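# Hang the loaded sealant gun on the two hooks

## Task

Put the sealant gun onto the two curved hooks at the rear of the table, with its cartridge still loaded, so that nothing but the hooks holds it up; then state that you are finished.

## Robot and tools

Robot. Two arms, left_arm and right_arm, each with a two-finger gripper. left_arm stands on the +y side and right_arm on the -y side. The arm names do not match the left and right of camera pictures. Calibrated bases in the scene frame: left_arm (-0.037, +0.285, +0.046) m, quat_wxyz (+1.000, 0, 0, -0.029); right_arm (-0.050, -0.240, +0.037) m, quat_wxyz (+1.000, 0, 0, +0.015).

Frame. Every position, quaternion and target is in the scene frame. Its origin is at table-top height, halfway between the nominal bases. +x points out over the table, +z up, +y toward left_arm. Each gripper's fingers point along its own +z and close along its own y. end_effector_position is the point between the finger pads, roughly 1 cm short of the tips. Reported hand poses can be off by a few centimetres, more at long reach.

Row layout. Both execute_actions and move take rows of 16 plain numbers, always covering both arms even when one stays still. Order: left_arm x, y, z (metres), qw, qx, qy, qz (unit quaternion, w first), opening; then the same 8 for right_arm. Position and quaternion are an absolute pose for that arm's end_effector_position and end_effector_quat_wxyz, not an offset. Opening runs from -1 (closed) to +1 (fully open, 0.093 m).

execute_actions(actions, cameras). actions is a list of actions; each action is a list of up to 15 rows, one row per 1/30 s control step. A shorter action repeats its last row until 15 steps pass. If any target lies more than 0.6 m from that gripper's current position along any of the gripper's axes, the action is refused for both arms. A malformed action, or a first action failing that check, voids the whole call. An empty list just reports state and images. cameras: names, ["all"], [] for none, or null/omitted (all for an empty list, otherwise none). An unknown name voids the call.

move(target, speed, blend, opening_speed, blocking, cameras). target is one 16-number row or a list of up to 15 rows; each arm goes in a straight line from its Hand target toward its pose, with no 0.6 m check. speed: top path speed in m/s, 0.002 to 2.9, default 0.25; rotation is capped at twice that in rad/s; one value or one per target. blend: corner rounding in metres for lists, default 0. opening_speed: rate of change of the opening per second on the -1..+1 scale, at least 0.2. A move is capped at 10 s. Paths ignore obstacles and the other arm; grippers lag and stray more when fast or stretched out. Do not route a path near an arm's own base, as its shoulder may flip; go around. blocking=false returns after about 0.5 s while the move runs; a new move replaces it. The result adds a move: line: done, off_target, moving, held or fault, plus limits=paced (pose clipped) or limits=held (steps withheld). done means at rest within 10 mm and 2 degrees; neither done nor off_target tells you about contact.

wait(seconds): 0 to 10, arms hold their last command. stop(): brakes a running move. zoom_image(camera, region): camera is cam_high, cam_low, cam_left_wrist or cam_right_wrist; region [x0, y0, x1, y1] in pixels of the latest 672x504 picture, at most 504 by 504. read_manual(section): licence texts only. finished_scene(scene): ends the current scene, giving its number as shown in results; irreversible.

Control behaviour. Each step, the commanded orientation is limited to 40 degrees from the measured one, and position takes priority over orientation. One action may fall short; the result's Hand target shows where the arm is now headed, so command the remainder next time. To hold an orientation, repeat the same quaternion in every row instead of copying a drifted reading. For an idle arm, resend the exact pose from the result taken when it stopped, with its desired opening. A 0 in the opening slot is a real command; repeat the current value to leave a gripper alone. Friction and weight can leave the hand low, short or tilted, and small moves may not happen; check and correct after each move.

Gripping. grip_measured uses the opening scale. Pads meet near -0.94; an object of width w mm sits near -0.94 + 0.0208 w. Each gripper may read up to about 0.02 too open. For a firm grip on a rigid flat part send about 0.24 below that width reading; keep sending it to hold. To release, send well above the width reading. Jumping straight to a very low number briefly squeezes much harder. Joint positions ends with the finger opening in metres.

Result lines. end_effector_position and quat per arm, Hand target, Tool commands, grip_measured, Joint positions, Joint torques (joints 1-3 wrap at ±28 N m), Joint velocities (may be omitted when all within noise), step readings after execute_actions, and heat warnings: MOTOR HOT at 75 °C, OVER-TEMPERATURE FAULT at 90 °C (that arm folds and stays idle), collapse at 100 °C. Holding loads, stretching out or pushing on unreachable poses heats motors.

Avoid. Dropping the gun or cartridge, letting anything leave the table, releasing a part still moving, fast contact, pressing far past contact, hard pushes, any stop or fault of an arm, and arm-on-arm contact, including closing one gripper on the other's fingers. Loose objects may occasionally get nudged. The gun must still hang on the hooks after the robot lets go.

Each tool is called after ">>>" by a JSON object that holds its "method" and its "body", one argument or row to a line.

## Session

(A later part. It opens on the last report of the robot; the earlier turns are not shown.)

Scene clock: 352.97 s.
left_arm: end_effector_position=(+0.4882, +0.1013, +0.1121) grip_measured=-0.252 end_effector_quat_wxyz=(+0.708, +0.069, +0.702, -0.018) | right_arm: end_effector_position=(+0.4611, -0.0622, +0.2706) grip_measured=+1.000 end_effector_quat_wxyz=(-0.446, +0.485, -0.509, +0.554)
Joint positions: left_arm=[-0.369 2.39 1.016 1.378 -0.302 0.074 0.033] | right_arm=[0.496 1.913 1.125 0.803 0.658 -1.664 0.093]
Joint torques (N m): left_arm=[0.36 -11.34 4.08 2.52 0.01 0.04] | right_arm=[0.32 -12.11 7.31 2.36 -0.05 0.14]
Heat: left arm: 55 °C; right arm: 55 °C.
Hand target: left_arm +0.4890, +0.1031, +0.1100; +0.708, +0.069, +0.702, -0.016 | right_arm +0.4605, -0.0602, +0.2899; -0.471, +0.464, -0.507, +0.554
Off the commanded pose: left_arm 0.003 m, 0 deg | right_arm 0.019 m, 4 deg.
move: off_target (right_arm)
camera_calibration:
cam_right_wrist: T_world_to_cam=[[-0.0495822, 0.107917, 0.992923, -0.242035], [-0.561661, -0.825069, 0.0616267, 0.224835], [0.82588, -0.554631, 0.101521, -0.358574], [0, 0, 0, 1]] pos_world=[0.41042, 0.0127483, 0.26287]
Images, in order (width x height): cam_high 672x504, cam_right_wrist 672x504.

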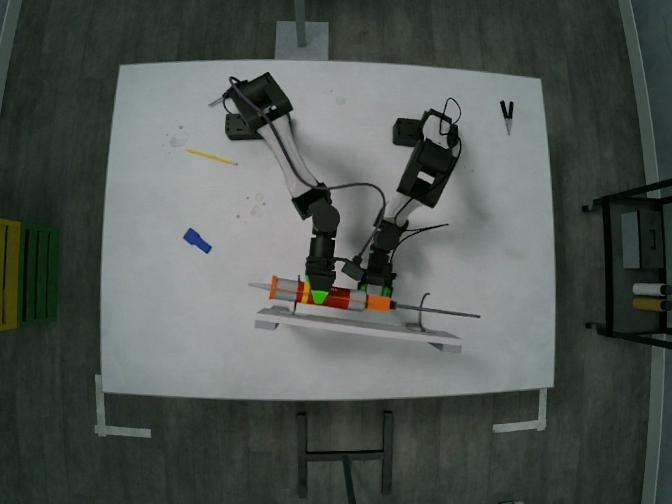

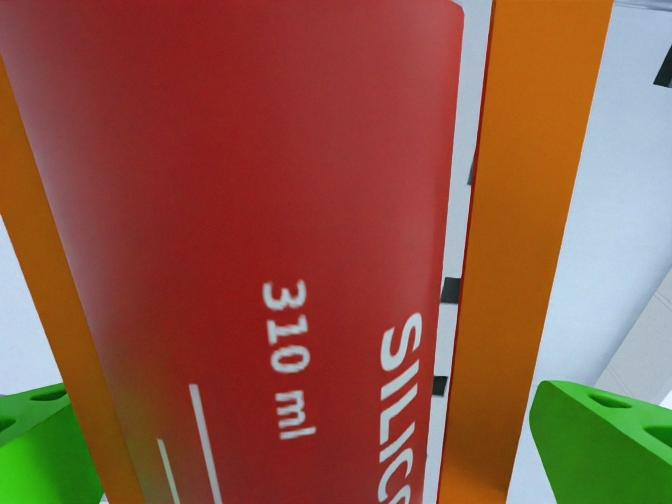

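>>> {"method": "move", "body": {
  "target": [
    [0.489,0.103,0.110,0.708,0.069,0.702,-0.016,-0.65,0.461,-0.060,0.281,0.463,-0.471,0.506,-0.553,1]
  ],
  "speed": 0.03,
  "cameras": ["cam_right_wrist"]
}}

Scene clock: 360.33 s.
left_arm: end_effector_position=(+0.4882, +0.1013, +0.1121) grip_measured=-0.252 end_effector_quat_wxyz=(+0.708, +0.069, +0.702, -0.018) | right_arm: end_effector_position=(+0.4611, -0.0622, +0.2707) grip_measured=+1.000 end_effector_quat_wxyz=(-0.446, +0.485, -0.509, +0.554)
Joint positions: left_arm=[-0.369 2.39 1.016 1.378 -0.302 0.074 0.033] | right_arm=[0.496 1.913 1.125 0.803 0.658 -1.664 0.093]
Joint torques (N m): left_arm=[0.4 -11.37 4.11 2.53 0 0.02] | right_arm=[0.34 -11.12 6.54 2.38 -0.07 0.08]
Heat: left arm: 56 °C; right arm: 54 °C.
Hand target: left_arm +0.4890, +0.1031, +0.1100; +0.708, +0.069, +0.702, -0.016 | right_arm +0.4608, -0.0601, +0.2811; -0.463, +0.472, -0.507, +0.553
Off the commanded pose: left_arm 0.003 m, 0 deg | right_arm 0.011 m, 3 deg.
move: off_target (right_arm)
camera_calibration:
cam_right_wrist: T_world_to_cam=[[-0.0499114, 0.107776, 0.992922, -0.241997], [-0.561668, -0.825087, 0.061325, 0.224912], [0.825856, -0.554632, 0.101716, -0.358625], [0, 0, 0, 1]] pos_world=[0.41042, 0.0127484, 0.262969]
Images, in order (width x height): cam_right_wrist 672x504.

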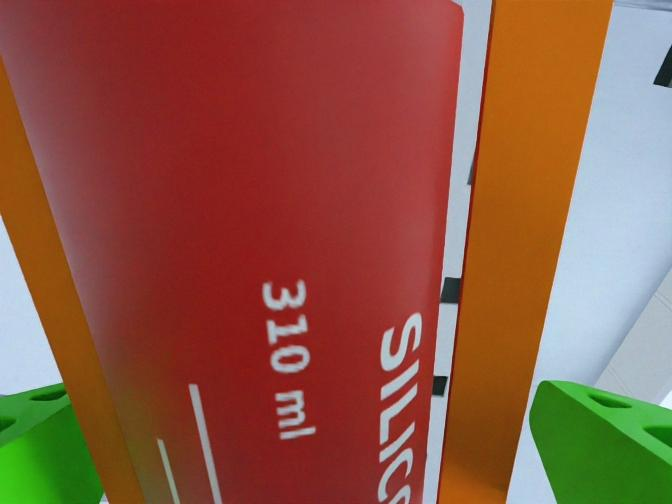

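>>> {"method": "move", "body": {
  "target": [
    [0.489,0.103,0.110,0.708,0.069,0.702,-0.016,-0.65,0.461,-0.060,0.274,0.456,-0.479,0.506,-0.553,1]
  ],
  "speed": 0.03,
  "cameras": ["cam_right_wrist"]
}}

Scene clock: 366.23 s.
left_arm: end_effector_position=(+0.4882, +0.1013, +0.1121) grip_measured=-0.252 end_effector_quat_wxyz=(+0.708, +0.069, +0.702, -0.018) | right_arm: end_effector_position=(+0.4611, -0.0622, +0.2707) grip_measured=+1.000 end_effector_quat_wxyz=(-0.446, +0.485, -0.509, +0.554)
Joint positions: left_arm=[-0.369 2.39 1.016 1.378 -0.302 0.074 0.033] | right_arm=[0.496 1.913 1.125 0.803 0.658 -1.664 0.093]
Joint torques (N m): left_arm=[0.39 -11.34 4.08 2.53 -0.01 0.03] | right_arm=[0.34 -10.37 6.05 2.32 -0.08 0.04]
Heat: left arm: 56 °C; right arm: 54 °C.
Hand target: left_arm +0.4890, +0.1031, +0.1100; +0.708, +0.069, +0.702, -0.016 | right_arm +0.4609, -0.0600, +0.2741; -0.456, +0.479, -0.506, +0.553
Off the commanded pose: left_arm 0.003 m, 0 deg | right_arm 0.004 m, 1 deg.
move: done
camera_calibration:
cam_right_wrist: T_world_to_cam=[[-0.0499114, 0.107776, 0.992922, -0.241997], [-0.561668, -0.825087, 0.061325, 0.224912], [0.825856, -0.554632, 0.101716, -0.358625], [0, 0, 0, 1]] pos_world=[0.41042, 0.0127484, 0.262969]
Images, in order (width x height): cam_right_wrist 672x504.

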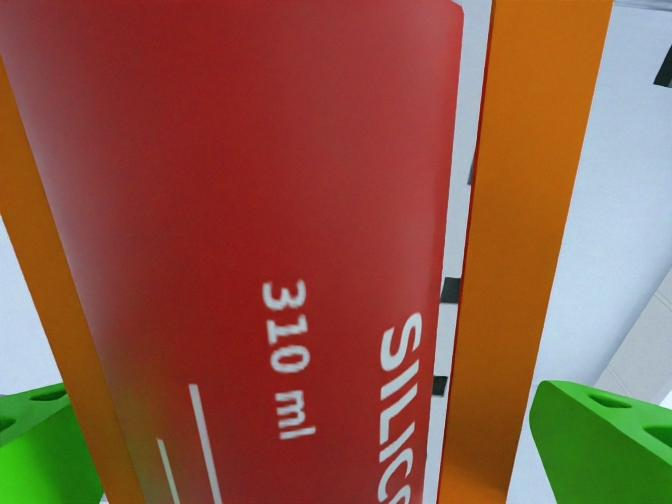

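>>> {"method": "move", "body": {
  "target": [
    [0.489,0.103,0.110,0.708,0.069,0.702,-0.016,-0.65,0.461,-0.060,0.268,0.448,-0.487,0.506,-0.553,1]
  ],
  "speed": 0.03,
  "cameras": ["cam_right_wrist"]
}}

Scene clock: 372.97 s.
left_arm: end_effector_position=(+0.4882, +0.1013, +0.1121) grip_measured=-0.252 end_effector_quat_wxyz=(+0.708, +0.069, +0.702, -0.018) | right_arm: end_effector_position=(+0.4611, -0.0622, +0.2707) grip_measured=+1.000 end_effector_quat_wxyz=(-0.446, +0.485, -0.509, +0.554)
Joint positions: left_arm=[-0.369 2.39 1.016 1.378 -0.302 0.074 0.033] | right_arm=[0.496 1.913 1.125 0.803 0.658 -1.664 0.093]
Joint torques (N m): left_arm=[0.38 -11.37 4.08 2.53 0 0.01] | right_arm=[0.32 -10.04 5.78 2.2 -0.07 -0.02]
Heat: left arm: 56 °C; right arm: 53 °C.
Hand target: left_arm +0.4890, +0.1031, +0.1100; +0.708, +0.069, +0.702, -0.016 | right_arm +0.4609, -0.0600, +0.2681; -0.448, +0.487, -0.506, +0.553
Off the commanded pose: left_arm 0.003 m, 0 deg | right_arm 0.003 m, 0 deg.
move: done
camera_calibration:
cam_right_wrist: T_world_to_cam=[[-0.0499114, 0.107776, 0.992922, -0.241997], [-0.561668, -0.825087, 0.061325, 0.224912], [0.825856, -0.554632, 0.101716, -0.358625], [0, 0, 0, 1]] pos_world=[0.41042, 0.0127484, 0.262969]
Images, in order (width x height): cam_right_wrist 672x504.

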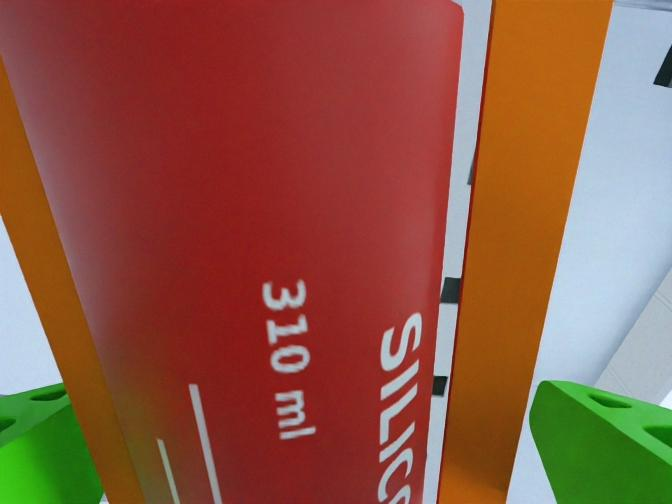

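>>> {"method": "move", "body": {
  "target": [
    [0.489,0.103,0.110,0.708,0.069,0.702,-0.016,-0.65,0.461,-0.060,0.262,0.442,-0.493,0.506,-0.553,1]
  ],
  "speed": 0.03,
  "cameras": ["cam_right_wrist"]
}}

Scene clock: 378.90 s.
left_arm: end_effector_position=(+0.4882, +0.1013, +0.1121) grip_measured=-0.252 end_effector_quat_wxyz=(+0.708, +0.069, +0.702, -0.018) | right_arm: end_effector_position=(+0.4614, -0.0620, +0.2693) grip_measured=+1.000 end_effector_quat_wxyz=(-0.445, +0.486, -0.509, +0.554)
Joint positions: left_arm=[-0.369 2.39 1.016 1.378 -0.302 0.074 0.033] | right_arm=[0.496 1.916 1.125 0.803 0.658 -1.664 0.093]
Joint torques (N m): left_arm=[0.39 -11.36 4.08 2.52 0.01 0.02] | right_arm=[0.42 -9.76 5.41 2.18 -0.06 -0.07]
Heat: left arm: 57 °C; right arm: 52 °C.
Hand target: left_arm +0.4890, +0.1031, +0.1100; +0.708, +0.069, +0.702, -0.016 | right_arm +0.4609, -0.0600, +0.2621; -0.442, +0.493, -0.506, +0.553
Off the commanded pose: left_arm 0.003 m, 0 deg | right_arm 0.008 m, 1 deg.
move: done
camera_calibration:
cam_right_wrist: T_world_to_cam=[[-0.0475286, 0.109438, 0.992857, -0.241591], [-0.561523, -0.824978, 0.0640531, 0.224471], [0.826095, -0.554468, 0.100662, -0.358499], [0, 0, 0, 1]] pos_world=[0.410718, 0.0128465, 0.261574]
Images, in order (width x height): cam_right_wrist 672x504.

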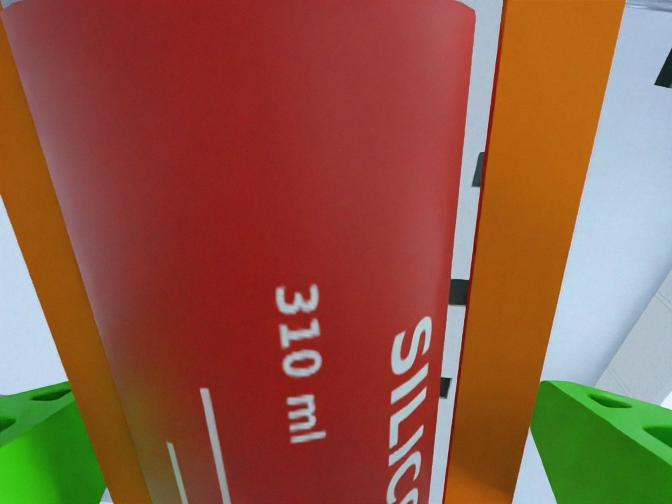

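>>> {"method": "move", "body": {
  "target": [
    [0.489,0.103,0.110,0.708,0.069,0.702,-0.016,-0.65,0.402,-0.053,0.271,0.448,-0.487,0.506,-0.553,1],
    [0.489,0.103,0.110,0.708,0.069,0.702,-0.016,-0.65,0.355,-0.060,0.275,0.448,-0.487,0.506,-0.553,1],
    [0.489,0.103,0.110,0.708,0.069,0.702,-0.016,-0.65,0.29,-0.17,0.275,0.448,-0.487,0.506,-0.553,1]
  ],
  "speed": [0.06,0.1,0.15],
  "cameras": ["all"]
}}

>>> {"method": "zoom_image", "body": {
  "camera": "cam_high",
  "region": [240, 190, 480, 360]
}}

Scene clock: 393.57 s.
left_arm: end_effector_position=(+0.4882, +0.1013, +0.1120) grip_measured=-0.252 end_effector_quat_wxyz=(+0.708, +0.070, +0.702, -0.018) | right_arm: end_effector_position=(+0.2912, -0.1692, +0.2752) grip_measured=+1.000 end_effector_quat_wxyz=(-0.445, +0.485, -0.508, +0.555)
Joint positions: left_arm=[-0.369 2.39 1.016 1.377 -0.302 0.074 0.033] | right_arm=[0.46 1.089 0.388 0.715 0.622 -1.666 0.093]
Joint torques (N m): left_arm=[0.32 -11.36 4.03 2.53 0.01 0.04] | right_arm=[-0.29 -4.05 5.75 2.06 -0.17 0]
Heat: left arm: 57 °C; right arm: 49 °C.
Hand target: left_arm +0.4890, +0.1031, +0.1099; +0.708, +0.069, +0.702, -0.016 | right_arm +0.2900, -0.1700, +0.2750; -0.448, +0.487, -0.506, +0.553
Off the commanded pose: left_arm 0.003 m, 0 deg | right_arm 0.001 m, 1 deg.
move: done
camera_calibration:
cam_left_wrist: T_world_to_cam=[[-0.11716, -0.991159, -0.062269, 0.16558], [-0.408856, 0.10528, -0.906506, 0.331289], [0.905047, -0.0807476, -0.417575, -0.302987], [0, 0, 0, 1]] pos_world=[0.429067, 0.104772, 0.184105]
cam_right_wrist: T_world_to_cam=[[-0.0494793, 0.110343, 0.992661, -0.242991], [-0.562392, -0.82442, 0.0636091, 0.040536], [0.825389, -0.555117, 0.102848, -0.27847], [0, 0, 0, 1]] pos_world=[0.24062, -0.0943523, 0.267269]

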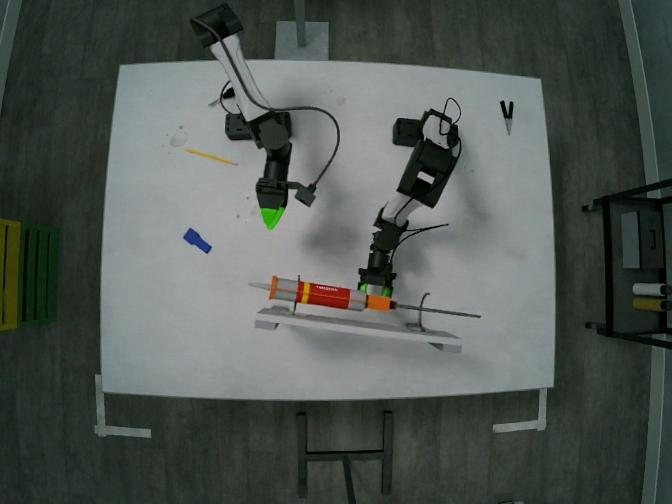

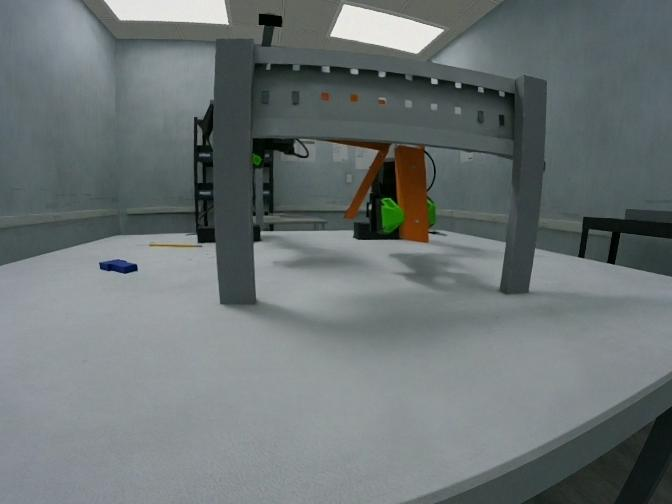

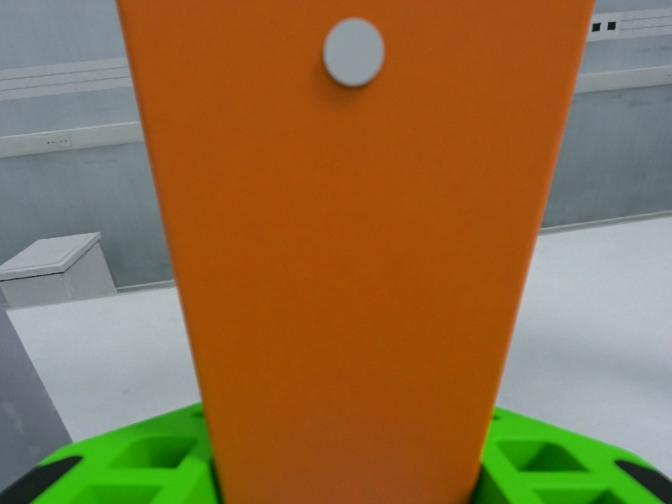

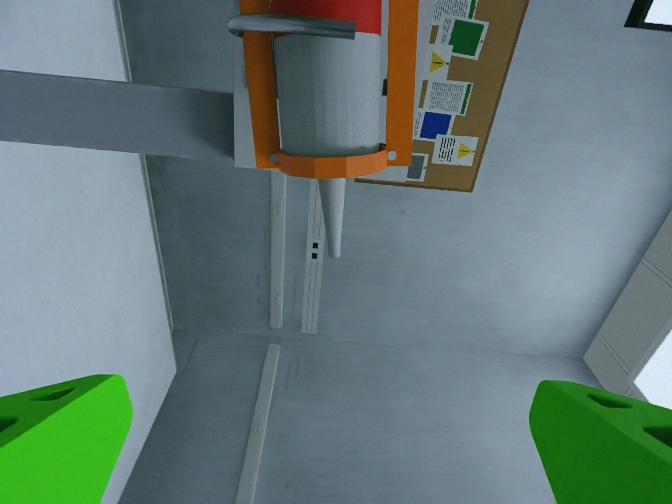

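Scaled by 2.100 from the camera's 672x504 image, which has a finer 960x720 frame.

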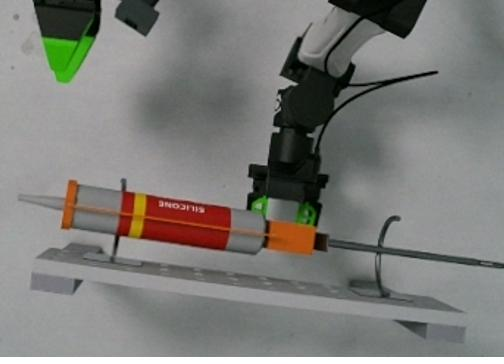

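>>> {"method": "move", "body": {
  "target": [
    [0.489,0.103,0.1125,0.708,0.069,0.702,-0.016,-0.65,0.25,-0.22,0.26,0.448,-0.487,0.506,-0.553,1],
    [0.489,0.103,0.1135,0.708,0.069,0.702,-0.016,0.4,0.25,-0.22,0.26,0.448,-0.487,0.506,-0.553,1]
  ],
  "speed": 0.08,
  "opening_speed": 0.3,
  "cameras": ["cam_left_wrist","cam_low"]
}}

Scene clock: 408.77 s.
left_arm: end_effector_position=(+0.4882, +0.1013, +0.1120) grip_measured=+0.397 end_effector_quat_wxyz=(+0.708, +0.070, +0.702, -0.018) | right_arm: end_effector_position=(+0.2508, -0.2201, +0.2626) grip_measured=+1.000 end_effector_quat_wxyz=(-0.446, +0.485, -0.507, +0.556)
Joint positions: left_arm=[-0.369 2.39 1.016 1.377 -0.302 0.075 0.064] | right_arm=[0.274 0.73 0.217 0.531 0.436 -1.666 0.093]
Joint torques (N m): left_arm=[0.43 -12.55 3.79 2.43 0.01 0.01] | right_arm=[-0.27 -1.1 6.04 2.09 -0.17 0.04]
Heat: left arm: 58 °C; right arm: 46 °C.
Hand target: left_arm +0.4890, +0.1031, +0.1134; +0.708, +0.069, +0.702, -0.016 | right_arm +0.2500, -0.2200, +0.2599; -0.448, +0.487, -0.506, +0.553
Off the commanded pose: left_arm 0.002 m, 0 deg | right_arm 0.003 m, 1 deg.
move: done
camera_calibration:
cam_left_wrist: T_world_to_cam=[[-0.117174, -0.991109, -0.063032, 0.16562], [-0.408808, 0.105979, -0.906446, 0.331195], [0.905067, -0.0804435, -0.417591, -0.303033], [0, 0, 0, 1]] pos_world=[0.429066, 0.104671, 0.184106]
Images, in order (width x height): cam_low 672x504, cam_left_wrist 672x504.

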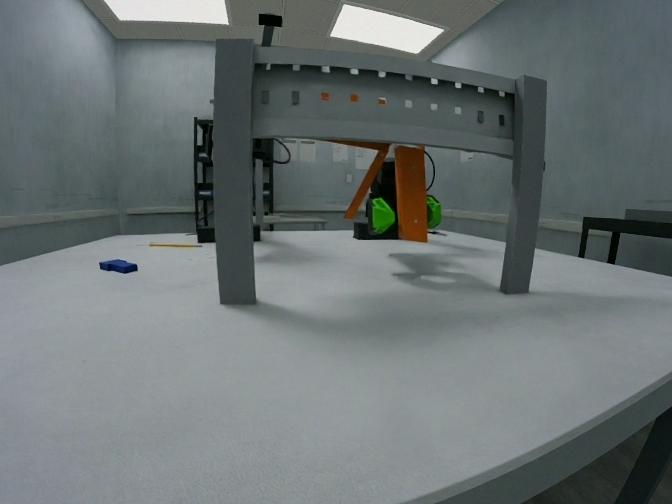

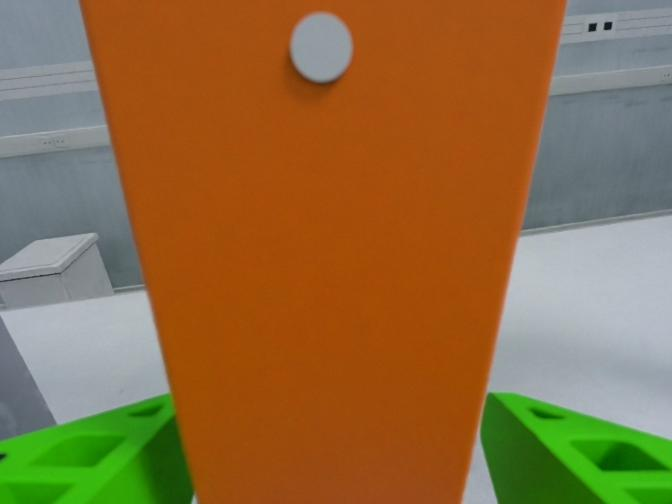

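>>> {"method": "move", "body": {
  "target": [
    [0.489,0.109,0.1135,0.708,0.069,0.702,-0.016,0.6,0.25,-0.22,0.26,0.448,-0.487,0.506,-0.553,1],
    [0.369,0.124,0.1135,0.708,0.069,0.702,-0.016,0.6,0.25,-0.22,0.26,0.448,-0.487,0.506,-0.553,1],
    [0.28,0.12,0.12,0.6,0,0.8,0,0.6,0.25,-0.22,0.26,0.448,-0.487,0.506,-0.553,1]
  ],
  "speed": [0.05,0.08,0.2],
  "opening_speed": 0.6,
  "cameras": ["cam_high","cam_low","cam_left_wrist"]
}}

>>> {"method": "wait", "body": {
  "seconds": 10
}}

>>> {"method": "wait", "body": {
  "seconds": 10
}}

>>> {"method": "wait", "body": {
  "seconds": 8,
  "cameras": ["cam_left_wrist"]
}}

>>> {"method": "wait", "body": {
  "seconds": 0.4,
  "cameras": ["cam_left_wrist","cam_high","cam_low"]
}}

>>> {"method": "zoom_image", "body": {
  "camera": "cam_high",
  "region": [240, 190, 480, 360]
}}

Scene clock: 424.43 s.
left_arm: end_effector_position=(+0.2759, +0.1239, +0.1068) grip_measured=+0.597 end_effector_quat_wxyz=(+0.588, +0.015, +0.809, +0.010) | right_arm: end_effector_position=(+0.2508, -0.2200, +0.2626) grip_measured=+1.000 end_effector_quat_wxyz=(-0.446, +0.485, -0.507, +0.556)
Joint positions: left_arm=[-0.753 1.698 0.301 0.958 -0.759 -0.277 0.074] | right_arm=[0.274 0.73 0.217 0.531 0.436 -1.666 0.093]
Joint torques (N m): left_arm=[-0.25 -8.09 5.18 2.18 -0.35 -0.11] | right_arm=[-0.29 -1.06 6.04 2.11 -0.14 0.03]
Heat: left arm: 59 °C; right arm: 46 °C.
Hand target: left_arm +0.2799, +0.1202, +0.1199; +0.600, +0.000, +0.800, +0.000 | right_arm +0.2500, -0.2200, +0.2599; -0.448, +0.487, -0.506, +0.553
Off the commanded pose: left_arm 0.014 m, 3 deg | right_arm 0.003 m, 1 deg.
move: off_target (left_arm)
camera_calibration:
cam_left_wrist: T_world_to_cam=[[-0.00267155, -0.999685, -0.024968, 0.128254], [-0.681103, 0.0201003, -0.731912, 0.304343], [0.732183, 0.0150504, -0.680942, -0.0473139], [0, 0, 0, 1]] pos_world=[0.242274, 0.122808, 0.193737]
Images, in order (width x height): cam_high 672x504, cam_low 672x504, cam_left_wrist 672x504.

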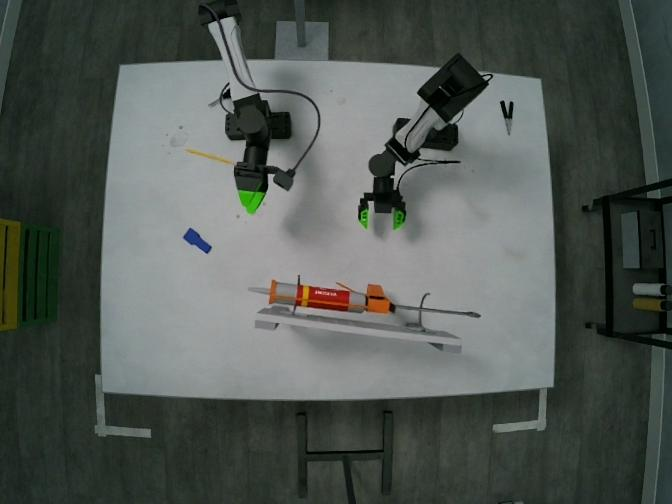

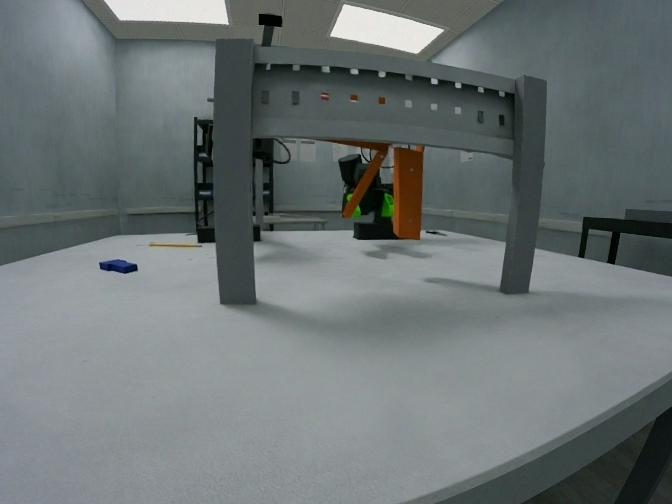

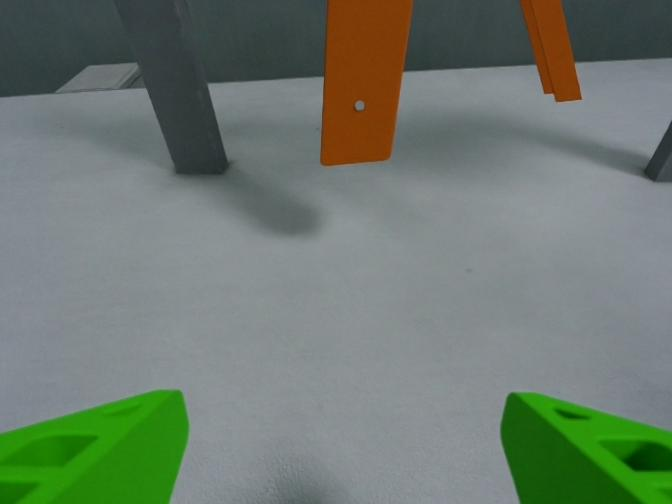

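Scene clock: 434.43 s.
left_arm: end_effector_position=(+0.2759, +0.1240, +0.1066) grip_measured=+0.597 end_effector_quat_wxyz=(+0.588, +0.014, +0.809, +0.010) | right_arm: end_effector_position=(+0.2508, -0.2200, +0.2626) grip_measured=+1.000 end_effector_quat_wxyz=(-0.446, +0.485, -0.507, +0.556)
Joint positions: left_arm=[-0.753 1.698 0.301 0.957 -0.759 -0.278 0.074] | right_arm=[0.274 0.73 0.217 0.531 0.436 -1.666 0.093]
Joint torques (N m): left_arm=[-0.36 -8.08 5.09 2.17 -0.34 -0.09] | right_arm=[-0.31 -1.07 6.04 2.11 -0.14 0.05]
Heat: left arm: 56 °C; right arm: 46 °C.
Hand target: left_arm +0.2799, +0.1202, +0.1198; +0.600, +0.000, +0.800, +0.000 | right_arm +0.2500, -0.2199, +0.2600; -0.448, +0.487, -0.506, +0.553
Tool commands: left_gripper/opening=+0.6 right_gripper/opening=+1.0
Off the commanded pose: left_arm 0.015 m, 3 deg | right_arm 0.003 m, 0 deg.
wait: 10.00 s; at rest by 0.17 s
camera_calibration:
cam_left_wrist: T_world_to_cam=[[-0.00211645, -0.999683, -0.0250869, 0.12824], [-0.681572, 0.0197994, -0.731483, 0.304336], [0.731748, 0.0155504, -0.681398, -0.0472523], [0, 0, 0, 1]] pos_world=[0.242275, 0.122909, 0.193636]
cam_right_wrist: T_world_to_cam=[[-0.0539189, 0.111684, 0.99228, -0.225393], [-0.561667, -0.825011, 0.0623377, -0.0232086], [0.825604, -0.55397, 0.107213, -0.272907], [0, 0, 0, 1]] pos_world=[0.200125, -0.145157, 0.254359]

Scene clock: 444.43 s.
left_arm: end_effector_position=(+0.2759, +0.1240, +0.1066) grip_measured=+0.597 end_effector_quat_wxyz=(+0.588, +0.014, +0.809, +0.010) | right_arm: end_effector_position=(+0.2508, -0.2200, +0.2626) grip_measured=+1.000 end_effector_quat_wxyz=(-0.446, +0.485, -0.507, +0.556)
Joint positions: left_arm=[-0.753 1.698 0.301 0.957 -0.759 -0.278 0.074] | right_arm=[0.274 0.73 0.217 0.531 0.436 -1.666 0.093]
Joint torques (N m): left_arm=[-0.21 -8.1 5.09 2.18 -0.39 -0.09] | right_arm=[-0.32 -1.09 6.11 2.11 -0.14 0.03]
Heat: left arm: 53 °C; right arm: 46 °C.
Hand target: left_arm +0.2799, +0.1202, +0.1198; +0.600, +0.000, +0.800, +0.000 | right_arm +0.2500, -0.2199, +0.2600; -0.448, +0.487, -0.506, +0.553
Tool commands: left_gripper/opening=+0.6 right_gripper/opening=+1.0
Off the commanded pose: left_arm 0.015 m, 3 deg | right_arm 0.003 m, 0 deg.
wait: 10.00 s; at rest by 0.17 s
camera_calibration:
cam_left_wrist: T_world_to_cam=[[-0.00211645, -0.999683, -0.0250869, 0.12824], [-0.681572, 0.0197994, -0.731483, 0.304336], [0.731748, 0.0155504, -0.681398, -0.0472523], [0, 0, 0, 1]] pos_world=[0.242275, 0.122909, 0.193636]
cam_right_wrist: T_world_to_cam=[[-0.0539189, 0.111684, 0.99228, -0.225393], [-0.561667, -0.825011, 0.0623377, -0.0232086], [0.825604, -0.55397, 0.107213, -0.272907], [0, 0, 0, 1]] pos_world=[0.200125, -0.145157, 0.254359]

Scene clock: 452.43 s.
left_arm: end_effector_position=(+0.2759, +0.1240, +0.1066) grip_measured=+0.597 end_effector_quat_wxyz=(+0.588, +0.014, +0.809, +0.010) | right_arm: end_effector_position=(+0.2508, -0.2200, +0.2626) grip_measured=+1.000 end_effector_quat_wxyz=(-0.446, +0.485, -0.507, +0.556)
Joint positions: left_arm=[-0.753 1.698 0.301 0.957 -0.759 -0.278 0.074] | right_arm=[0.274 0.73 0.217 0.531 0.436 -1.666 0.093]
Joint torques (N m): left_arm=[-0.25 -8.06 5.15 2.17 -0.37 -0.09] | right_arm=[-0.32 -1.03 5.98 2.1 -0.15 0.02]
Heat: left arm: 52 °C; right arm: 46 °C.
Hand target: left_arm +0.2799, +0.1202, +0.1198; +0.600, +0.000, +0.800, +0.000 | right_arm +0.2500, -0.2199, +0.2600; -0.448, +0.487, -0.506, +0.553
Tool commands: left_gripper/opening=+0.6 right_gripper/opening=+1.0
Off the commanded pose: left_arm 0.015 m, 3 deg | right_arm 0.003 m, 0 deg.
wait: 8.00 s; at rest by 0.17 s
camera_calibration:
cam_left_wrist: T_world_to_cam=[[-0.00211645, -0.999683, -0.0250869, 0.12824], [-0.681572, 0.0197994, -0.731483, 0.304336], [0.731748, 0.0155504, -0.681398, -0.0472523], [0, 0, 0, 1]] pos_world=[0.242275, 0.122909, 0.193636]
Images, in order (width x height): cam_left_wrist 672x504.

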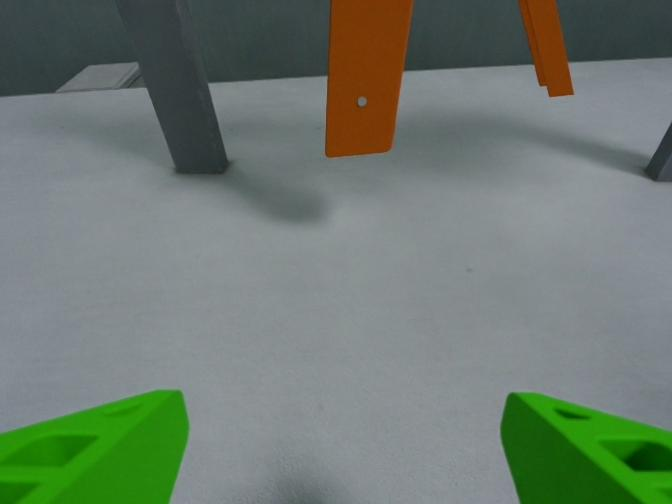

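Scene clock: 452.83 s.
left_arm: end_effector_position=(+0.2759, +0.1240, +0.1066) grip_measured=+0.597 end_effector_quat_wxyz=(+0.588, +0.014, +0.809, +0.010) | right_arm: end_effector_position=(+0.2508, -0.2200, +0.2626) grip_measured=+1.000 end_effector_quat_wxyz=(-0.446, +0.485, -0.507, +0.556)
Joint positions: left_arm=[-0.753 1.698 0.301 0.957 -0.759 -0.278 0.074] | right_arm=[0.274 0.73 0.217 0.531 0.436 -1.666 0.093]
Joint torques (N m): left_arm=[-0.27 -8.12 5.16 2.18 -0.38 -0.08] | right_arm=[-0.28 -1.09 6.04 2.11 -0.15 0.05]
Heat: left arm: 52 °C; right arm: 46 °C.
Hand target: left_arm +0.2799, +0.1202, +0.1198; +0.600, +0.000, +0.800, +0.000 | right_arm +0.2500, -0.2199, +0.2600; -0.448, +0.487, -0.506, +0.553
Tool commands: left_gripper/opening=+0.6 right_gripper/opening=+1.0
Off the commanded pose: left_arm 0.015 m, 3 deg | right_arm 0.003 m, 0 deg.
wait: 0.40 s; at rest by 0.17 s
camera_calibration:
cam_left_wrist: T_world_to_cam=[[-0.00211645, -0.999683, -0.0250869, 0.12824], [-0.681572, 0.0197994, -0.731483, 0.304336], [0.731748, 0.0155504, -0.681398, -0.0472523], [0, 0, 0, 1]] pos_world=[0.242275, 0.122909, 0.193636]
Images, in order (width x height): cam_high 672x504, cam_low 672x504, cam_left_wrist 672x504.

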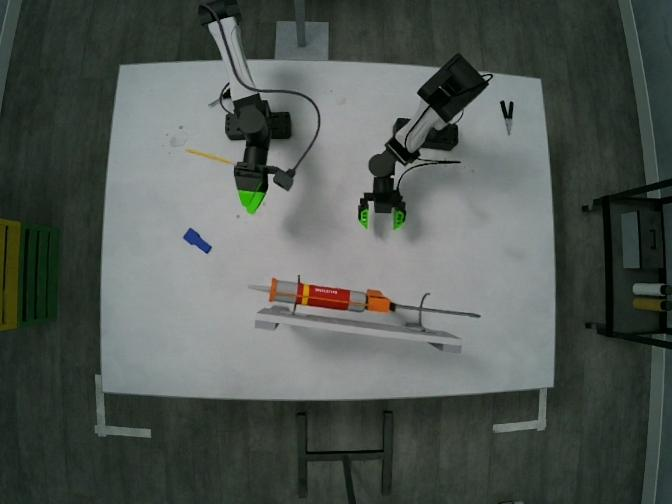

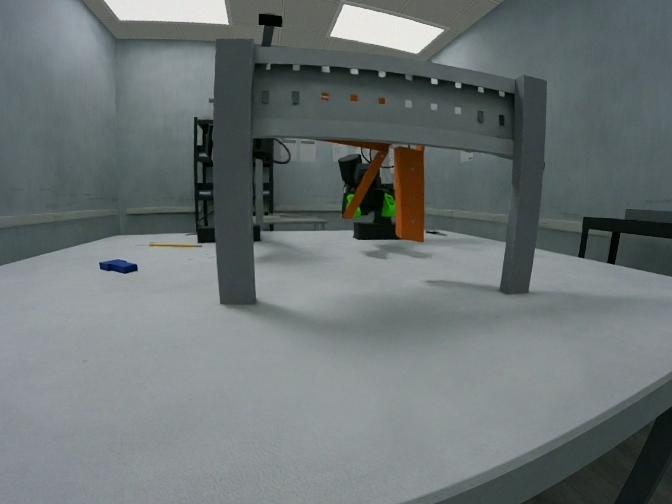

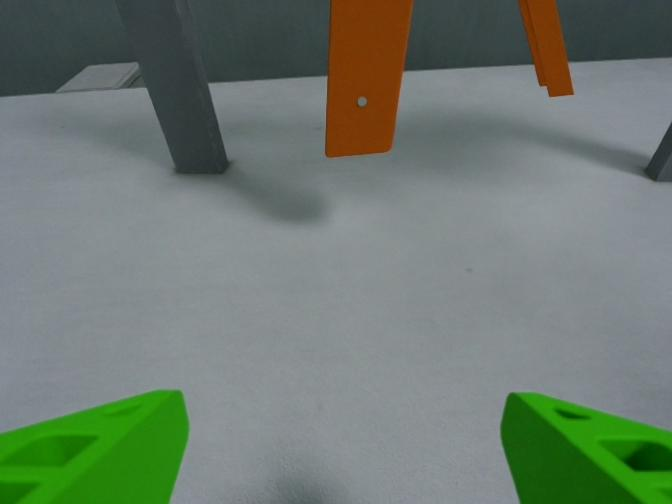

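Scaled by 2.100 from the camera's 672x504 image, which has a finer 960x720 frame.

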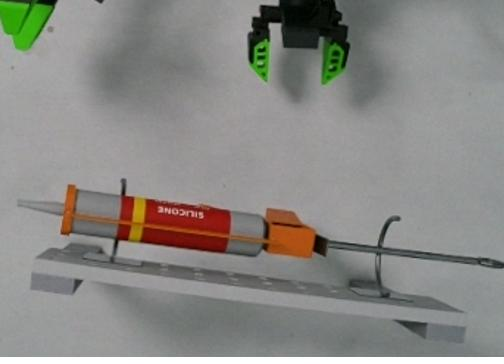

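>>> {"method": "wait", "body": {
  "seconds": 10,
  "cameras": ["cam_left_wrist"]
}}

>>> {"method": "wait", "body": {
  "seconds": 0.6,
  "cameras": ["cam_left_wrist"]
}}

>>> {"method": "wait", "body": {
  "seconds": 8,
  "cameras": ["cam_left_wrist"]
}}

Scene clock: 469.77 s.
left_arm: end_effector_position=(+0.2759, +0.1240, +0.1066) grip_measured=+0.597 end_effector_quat_wxyz=(+0.588, +0.014, +0.809, +0.010) | right_arm: end_effector_position=(+0.2508, -0.2200, +0.2626) grip_measured=+1.000 end_effector_quat_wxyz=(-0.446, +0.485, -0.507, +0.556)
Joint positions: left_arm=[-0.753 1.698 0.301 0.957 -0.759 -0.279 0.074] | right_arm=[0.274 0.73 0.217 0.531 0.436 -1.666 0.093]
Joint torques (N m): left_arm=[-0.25 -8.09 5.15 2.18 -0.35 -0.09] | right_arm=[-0.28 -1.09 6.04 2.13 -0.14 0.04]
Heat: left arm: 50 °C; right arm: 46 °C.
Hand target: left_arm +0.2799, +0.1202, +0.1198; +0.600, +0.000, +0.800, +0.000 | right_arm +0.2500, -0.2199, +0.2600; -0.448, +0.487, -0.506, +0.553
Tool commands: left_gripper/opening=+0.6 right_gripper/opening=+1.0
Off the commanded pose: left_arm 0.015 m, 3 deg | right_arm 0.003 m, 0 deg.
wait: 10.00 s; at rest from the start
camera_calibration:
cam_left_wrist: T_world_to_cam=[[-0.00198667, -0.999691, -0.0247932, 0.128154], [-0.681623, 0.019495, -0.731444, 0.304378], [0.731701, 0.0154465, -0.681451, -0.047218], [0, 0, 0, 1]] pos_world=[0.242275, 0.122909, 0.193636]
Images, in order (width x height): cam_left_wrist 672x504.

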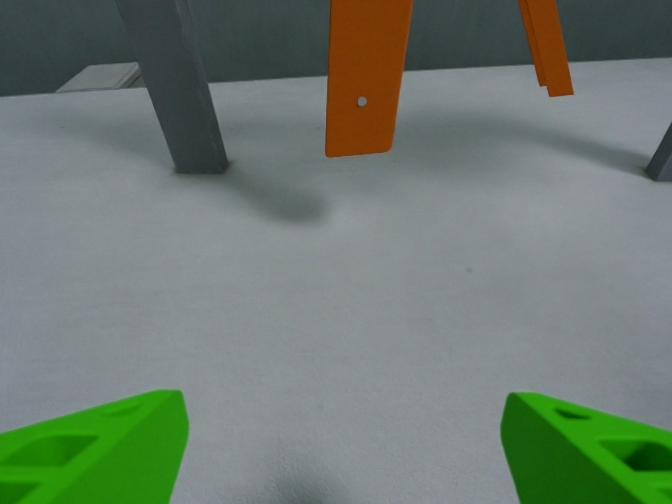

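Scene clock: 470.37 s.
left_arm: end_effector_position=(+0.2759, +0.1240, +0.1066) grip_measured=+0.597 end_effector_quat_wxyz=(+0.588, +0.014, +0.809, +0.010) | right_arm: end_effector_position=(+0.2508, -0.2200, +0.2626) grip_measured=+1.000 end_effector_quat_wxyz=(-0.446, +0.485, -0.507, +0.556)
Joint positions: left_arm=[-0.753 1.698 0.301 0.957 -0.759 -0.279 0.074] | right_arm=[0.274 0.73 0.217 0.531 0.436 -1.666 0.093]
Joint torques (N m): left_arm=[-0.32 -8.08 5.08 2.18 -0.35 -0.07] | right_arm=[-0.32 -1.09 6.06 2.11 -0.15 0.04]
Heat: left arm: 50 °C; right arm: 46 °C.
Hand target: left_arm +0.2799, +0.1202, +0.1198; +0.600, +0.000, +0.800, +0.000 | right_arm +0.2500, -0.2199, +0.2600; -0.448, +0.487, -0.506, +0.553
Tool commands: left_gripper/opening=+0.6 right_gripper/opening=+1.0
Off the commanded pose: left_arm 0.015 m, 3 deg | right_arm 0.003 m, 0 deg.
wait: 0.60 s; at rest by 0.17 s
camera_calibration:
cam_left_wrist: T_world_to_cam=[[-0.00198667, -0.999691, -0.0247932, 0.128154], [-0.681623, 0.019495, -0.731444, 0.304378], [0.731701, 0.0154465, -0.681451, -0.047218], [0, 0, 0, 1]] pos_world=[0.242275, 0.122909, 0.193636]
Images, in order (width x height): cam_left_wrist 672x504.

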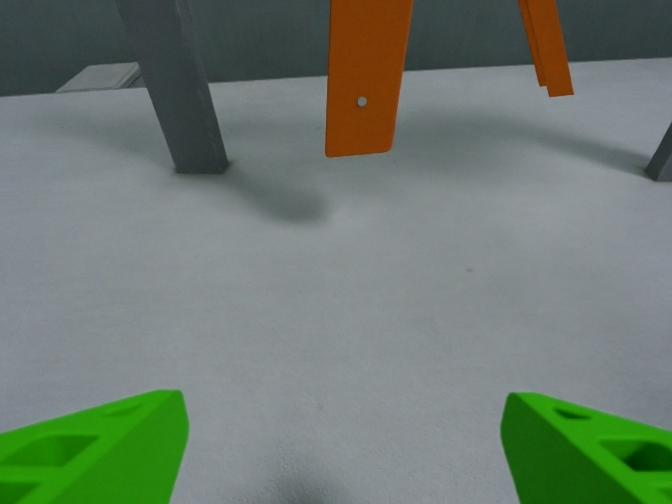

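Scene clock: 478.37 s.
left_arm: end_effector_position=(+0.2759, +0.1240, +0.1066) grip_measured=+0.597 end_effector_quat_wxyz=(+0.588, +0.014, +0.809, +0.010) | right_arm: end_effector_position=(+0.2508, -0.2200, +0.2626) grip_measured=+1.000 end_effector_quat_wxyz=(-0.446, +0.485, -0.507, +0.556)
Joint positions: left_arm=[-0.753 1.698 0.301 0.957 -0.759 -0.279 0.074] | right_arm=[0.274 0.73 0.217 0.531 0.436 -1.666 0.093]
Joint torques (N m): left_arm=[-0.32 -8.09 5.09 2.16 -0.36 -0.07] | right_arm=[-0.29 -1.09 5.98 2.11 -0.15 0.04]
Heat: left arm: 49 °C; right arm: 46 °C.
Hand target: left_arm +0.2799, +0.1202, +0.1198; +0.600, +0.000, +0.800, +0.000 | right_arm +0.2500, -0.2199, +0.2600; -0.448, +0.487, -0.506, +0.553
Tool commands: left_gripper/opening=+0.6 right_gripper/opening=+1.0
Off the commanded pose: left_arm 0.015 m, 3 deg | right_arm 0.003 m, 0 deg.
wait: 8.00 s; at rest by 0.17 s
camera_calibration:
cam_left_wrist: T_world_to_cam=[[-0.00198667, -0.999691, -0.0247932, 0.128154], [-0.681623, 0.019495, -0.731444, 0.304378], [0.731701, 0.0154465, -0.681451, -0.047218], [0, 0, 0, 1]] pos_world=[0.242275, 0.122909, 0.193636]
Images, in order (width x height): cam_left_wrist 672x504.

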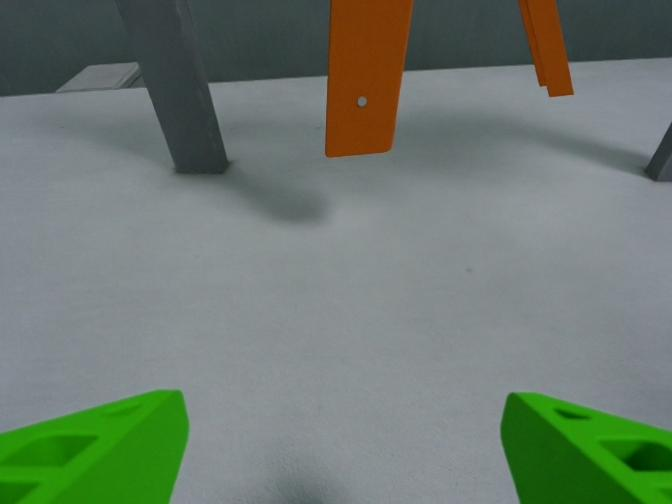

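Still. I am done.

>>> {"method": "finished_scene", "body": {
  "scene": 3
}}

The scene is finished: the task was done.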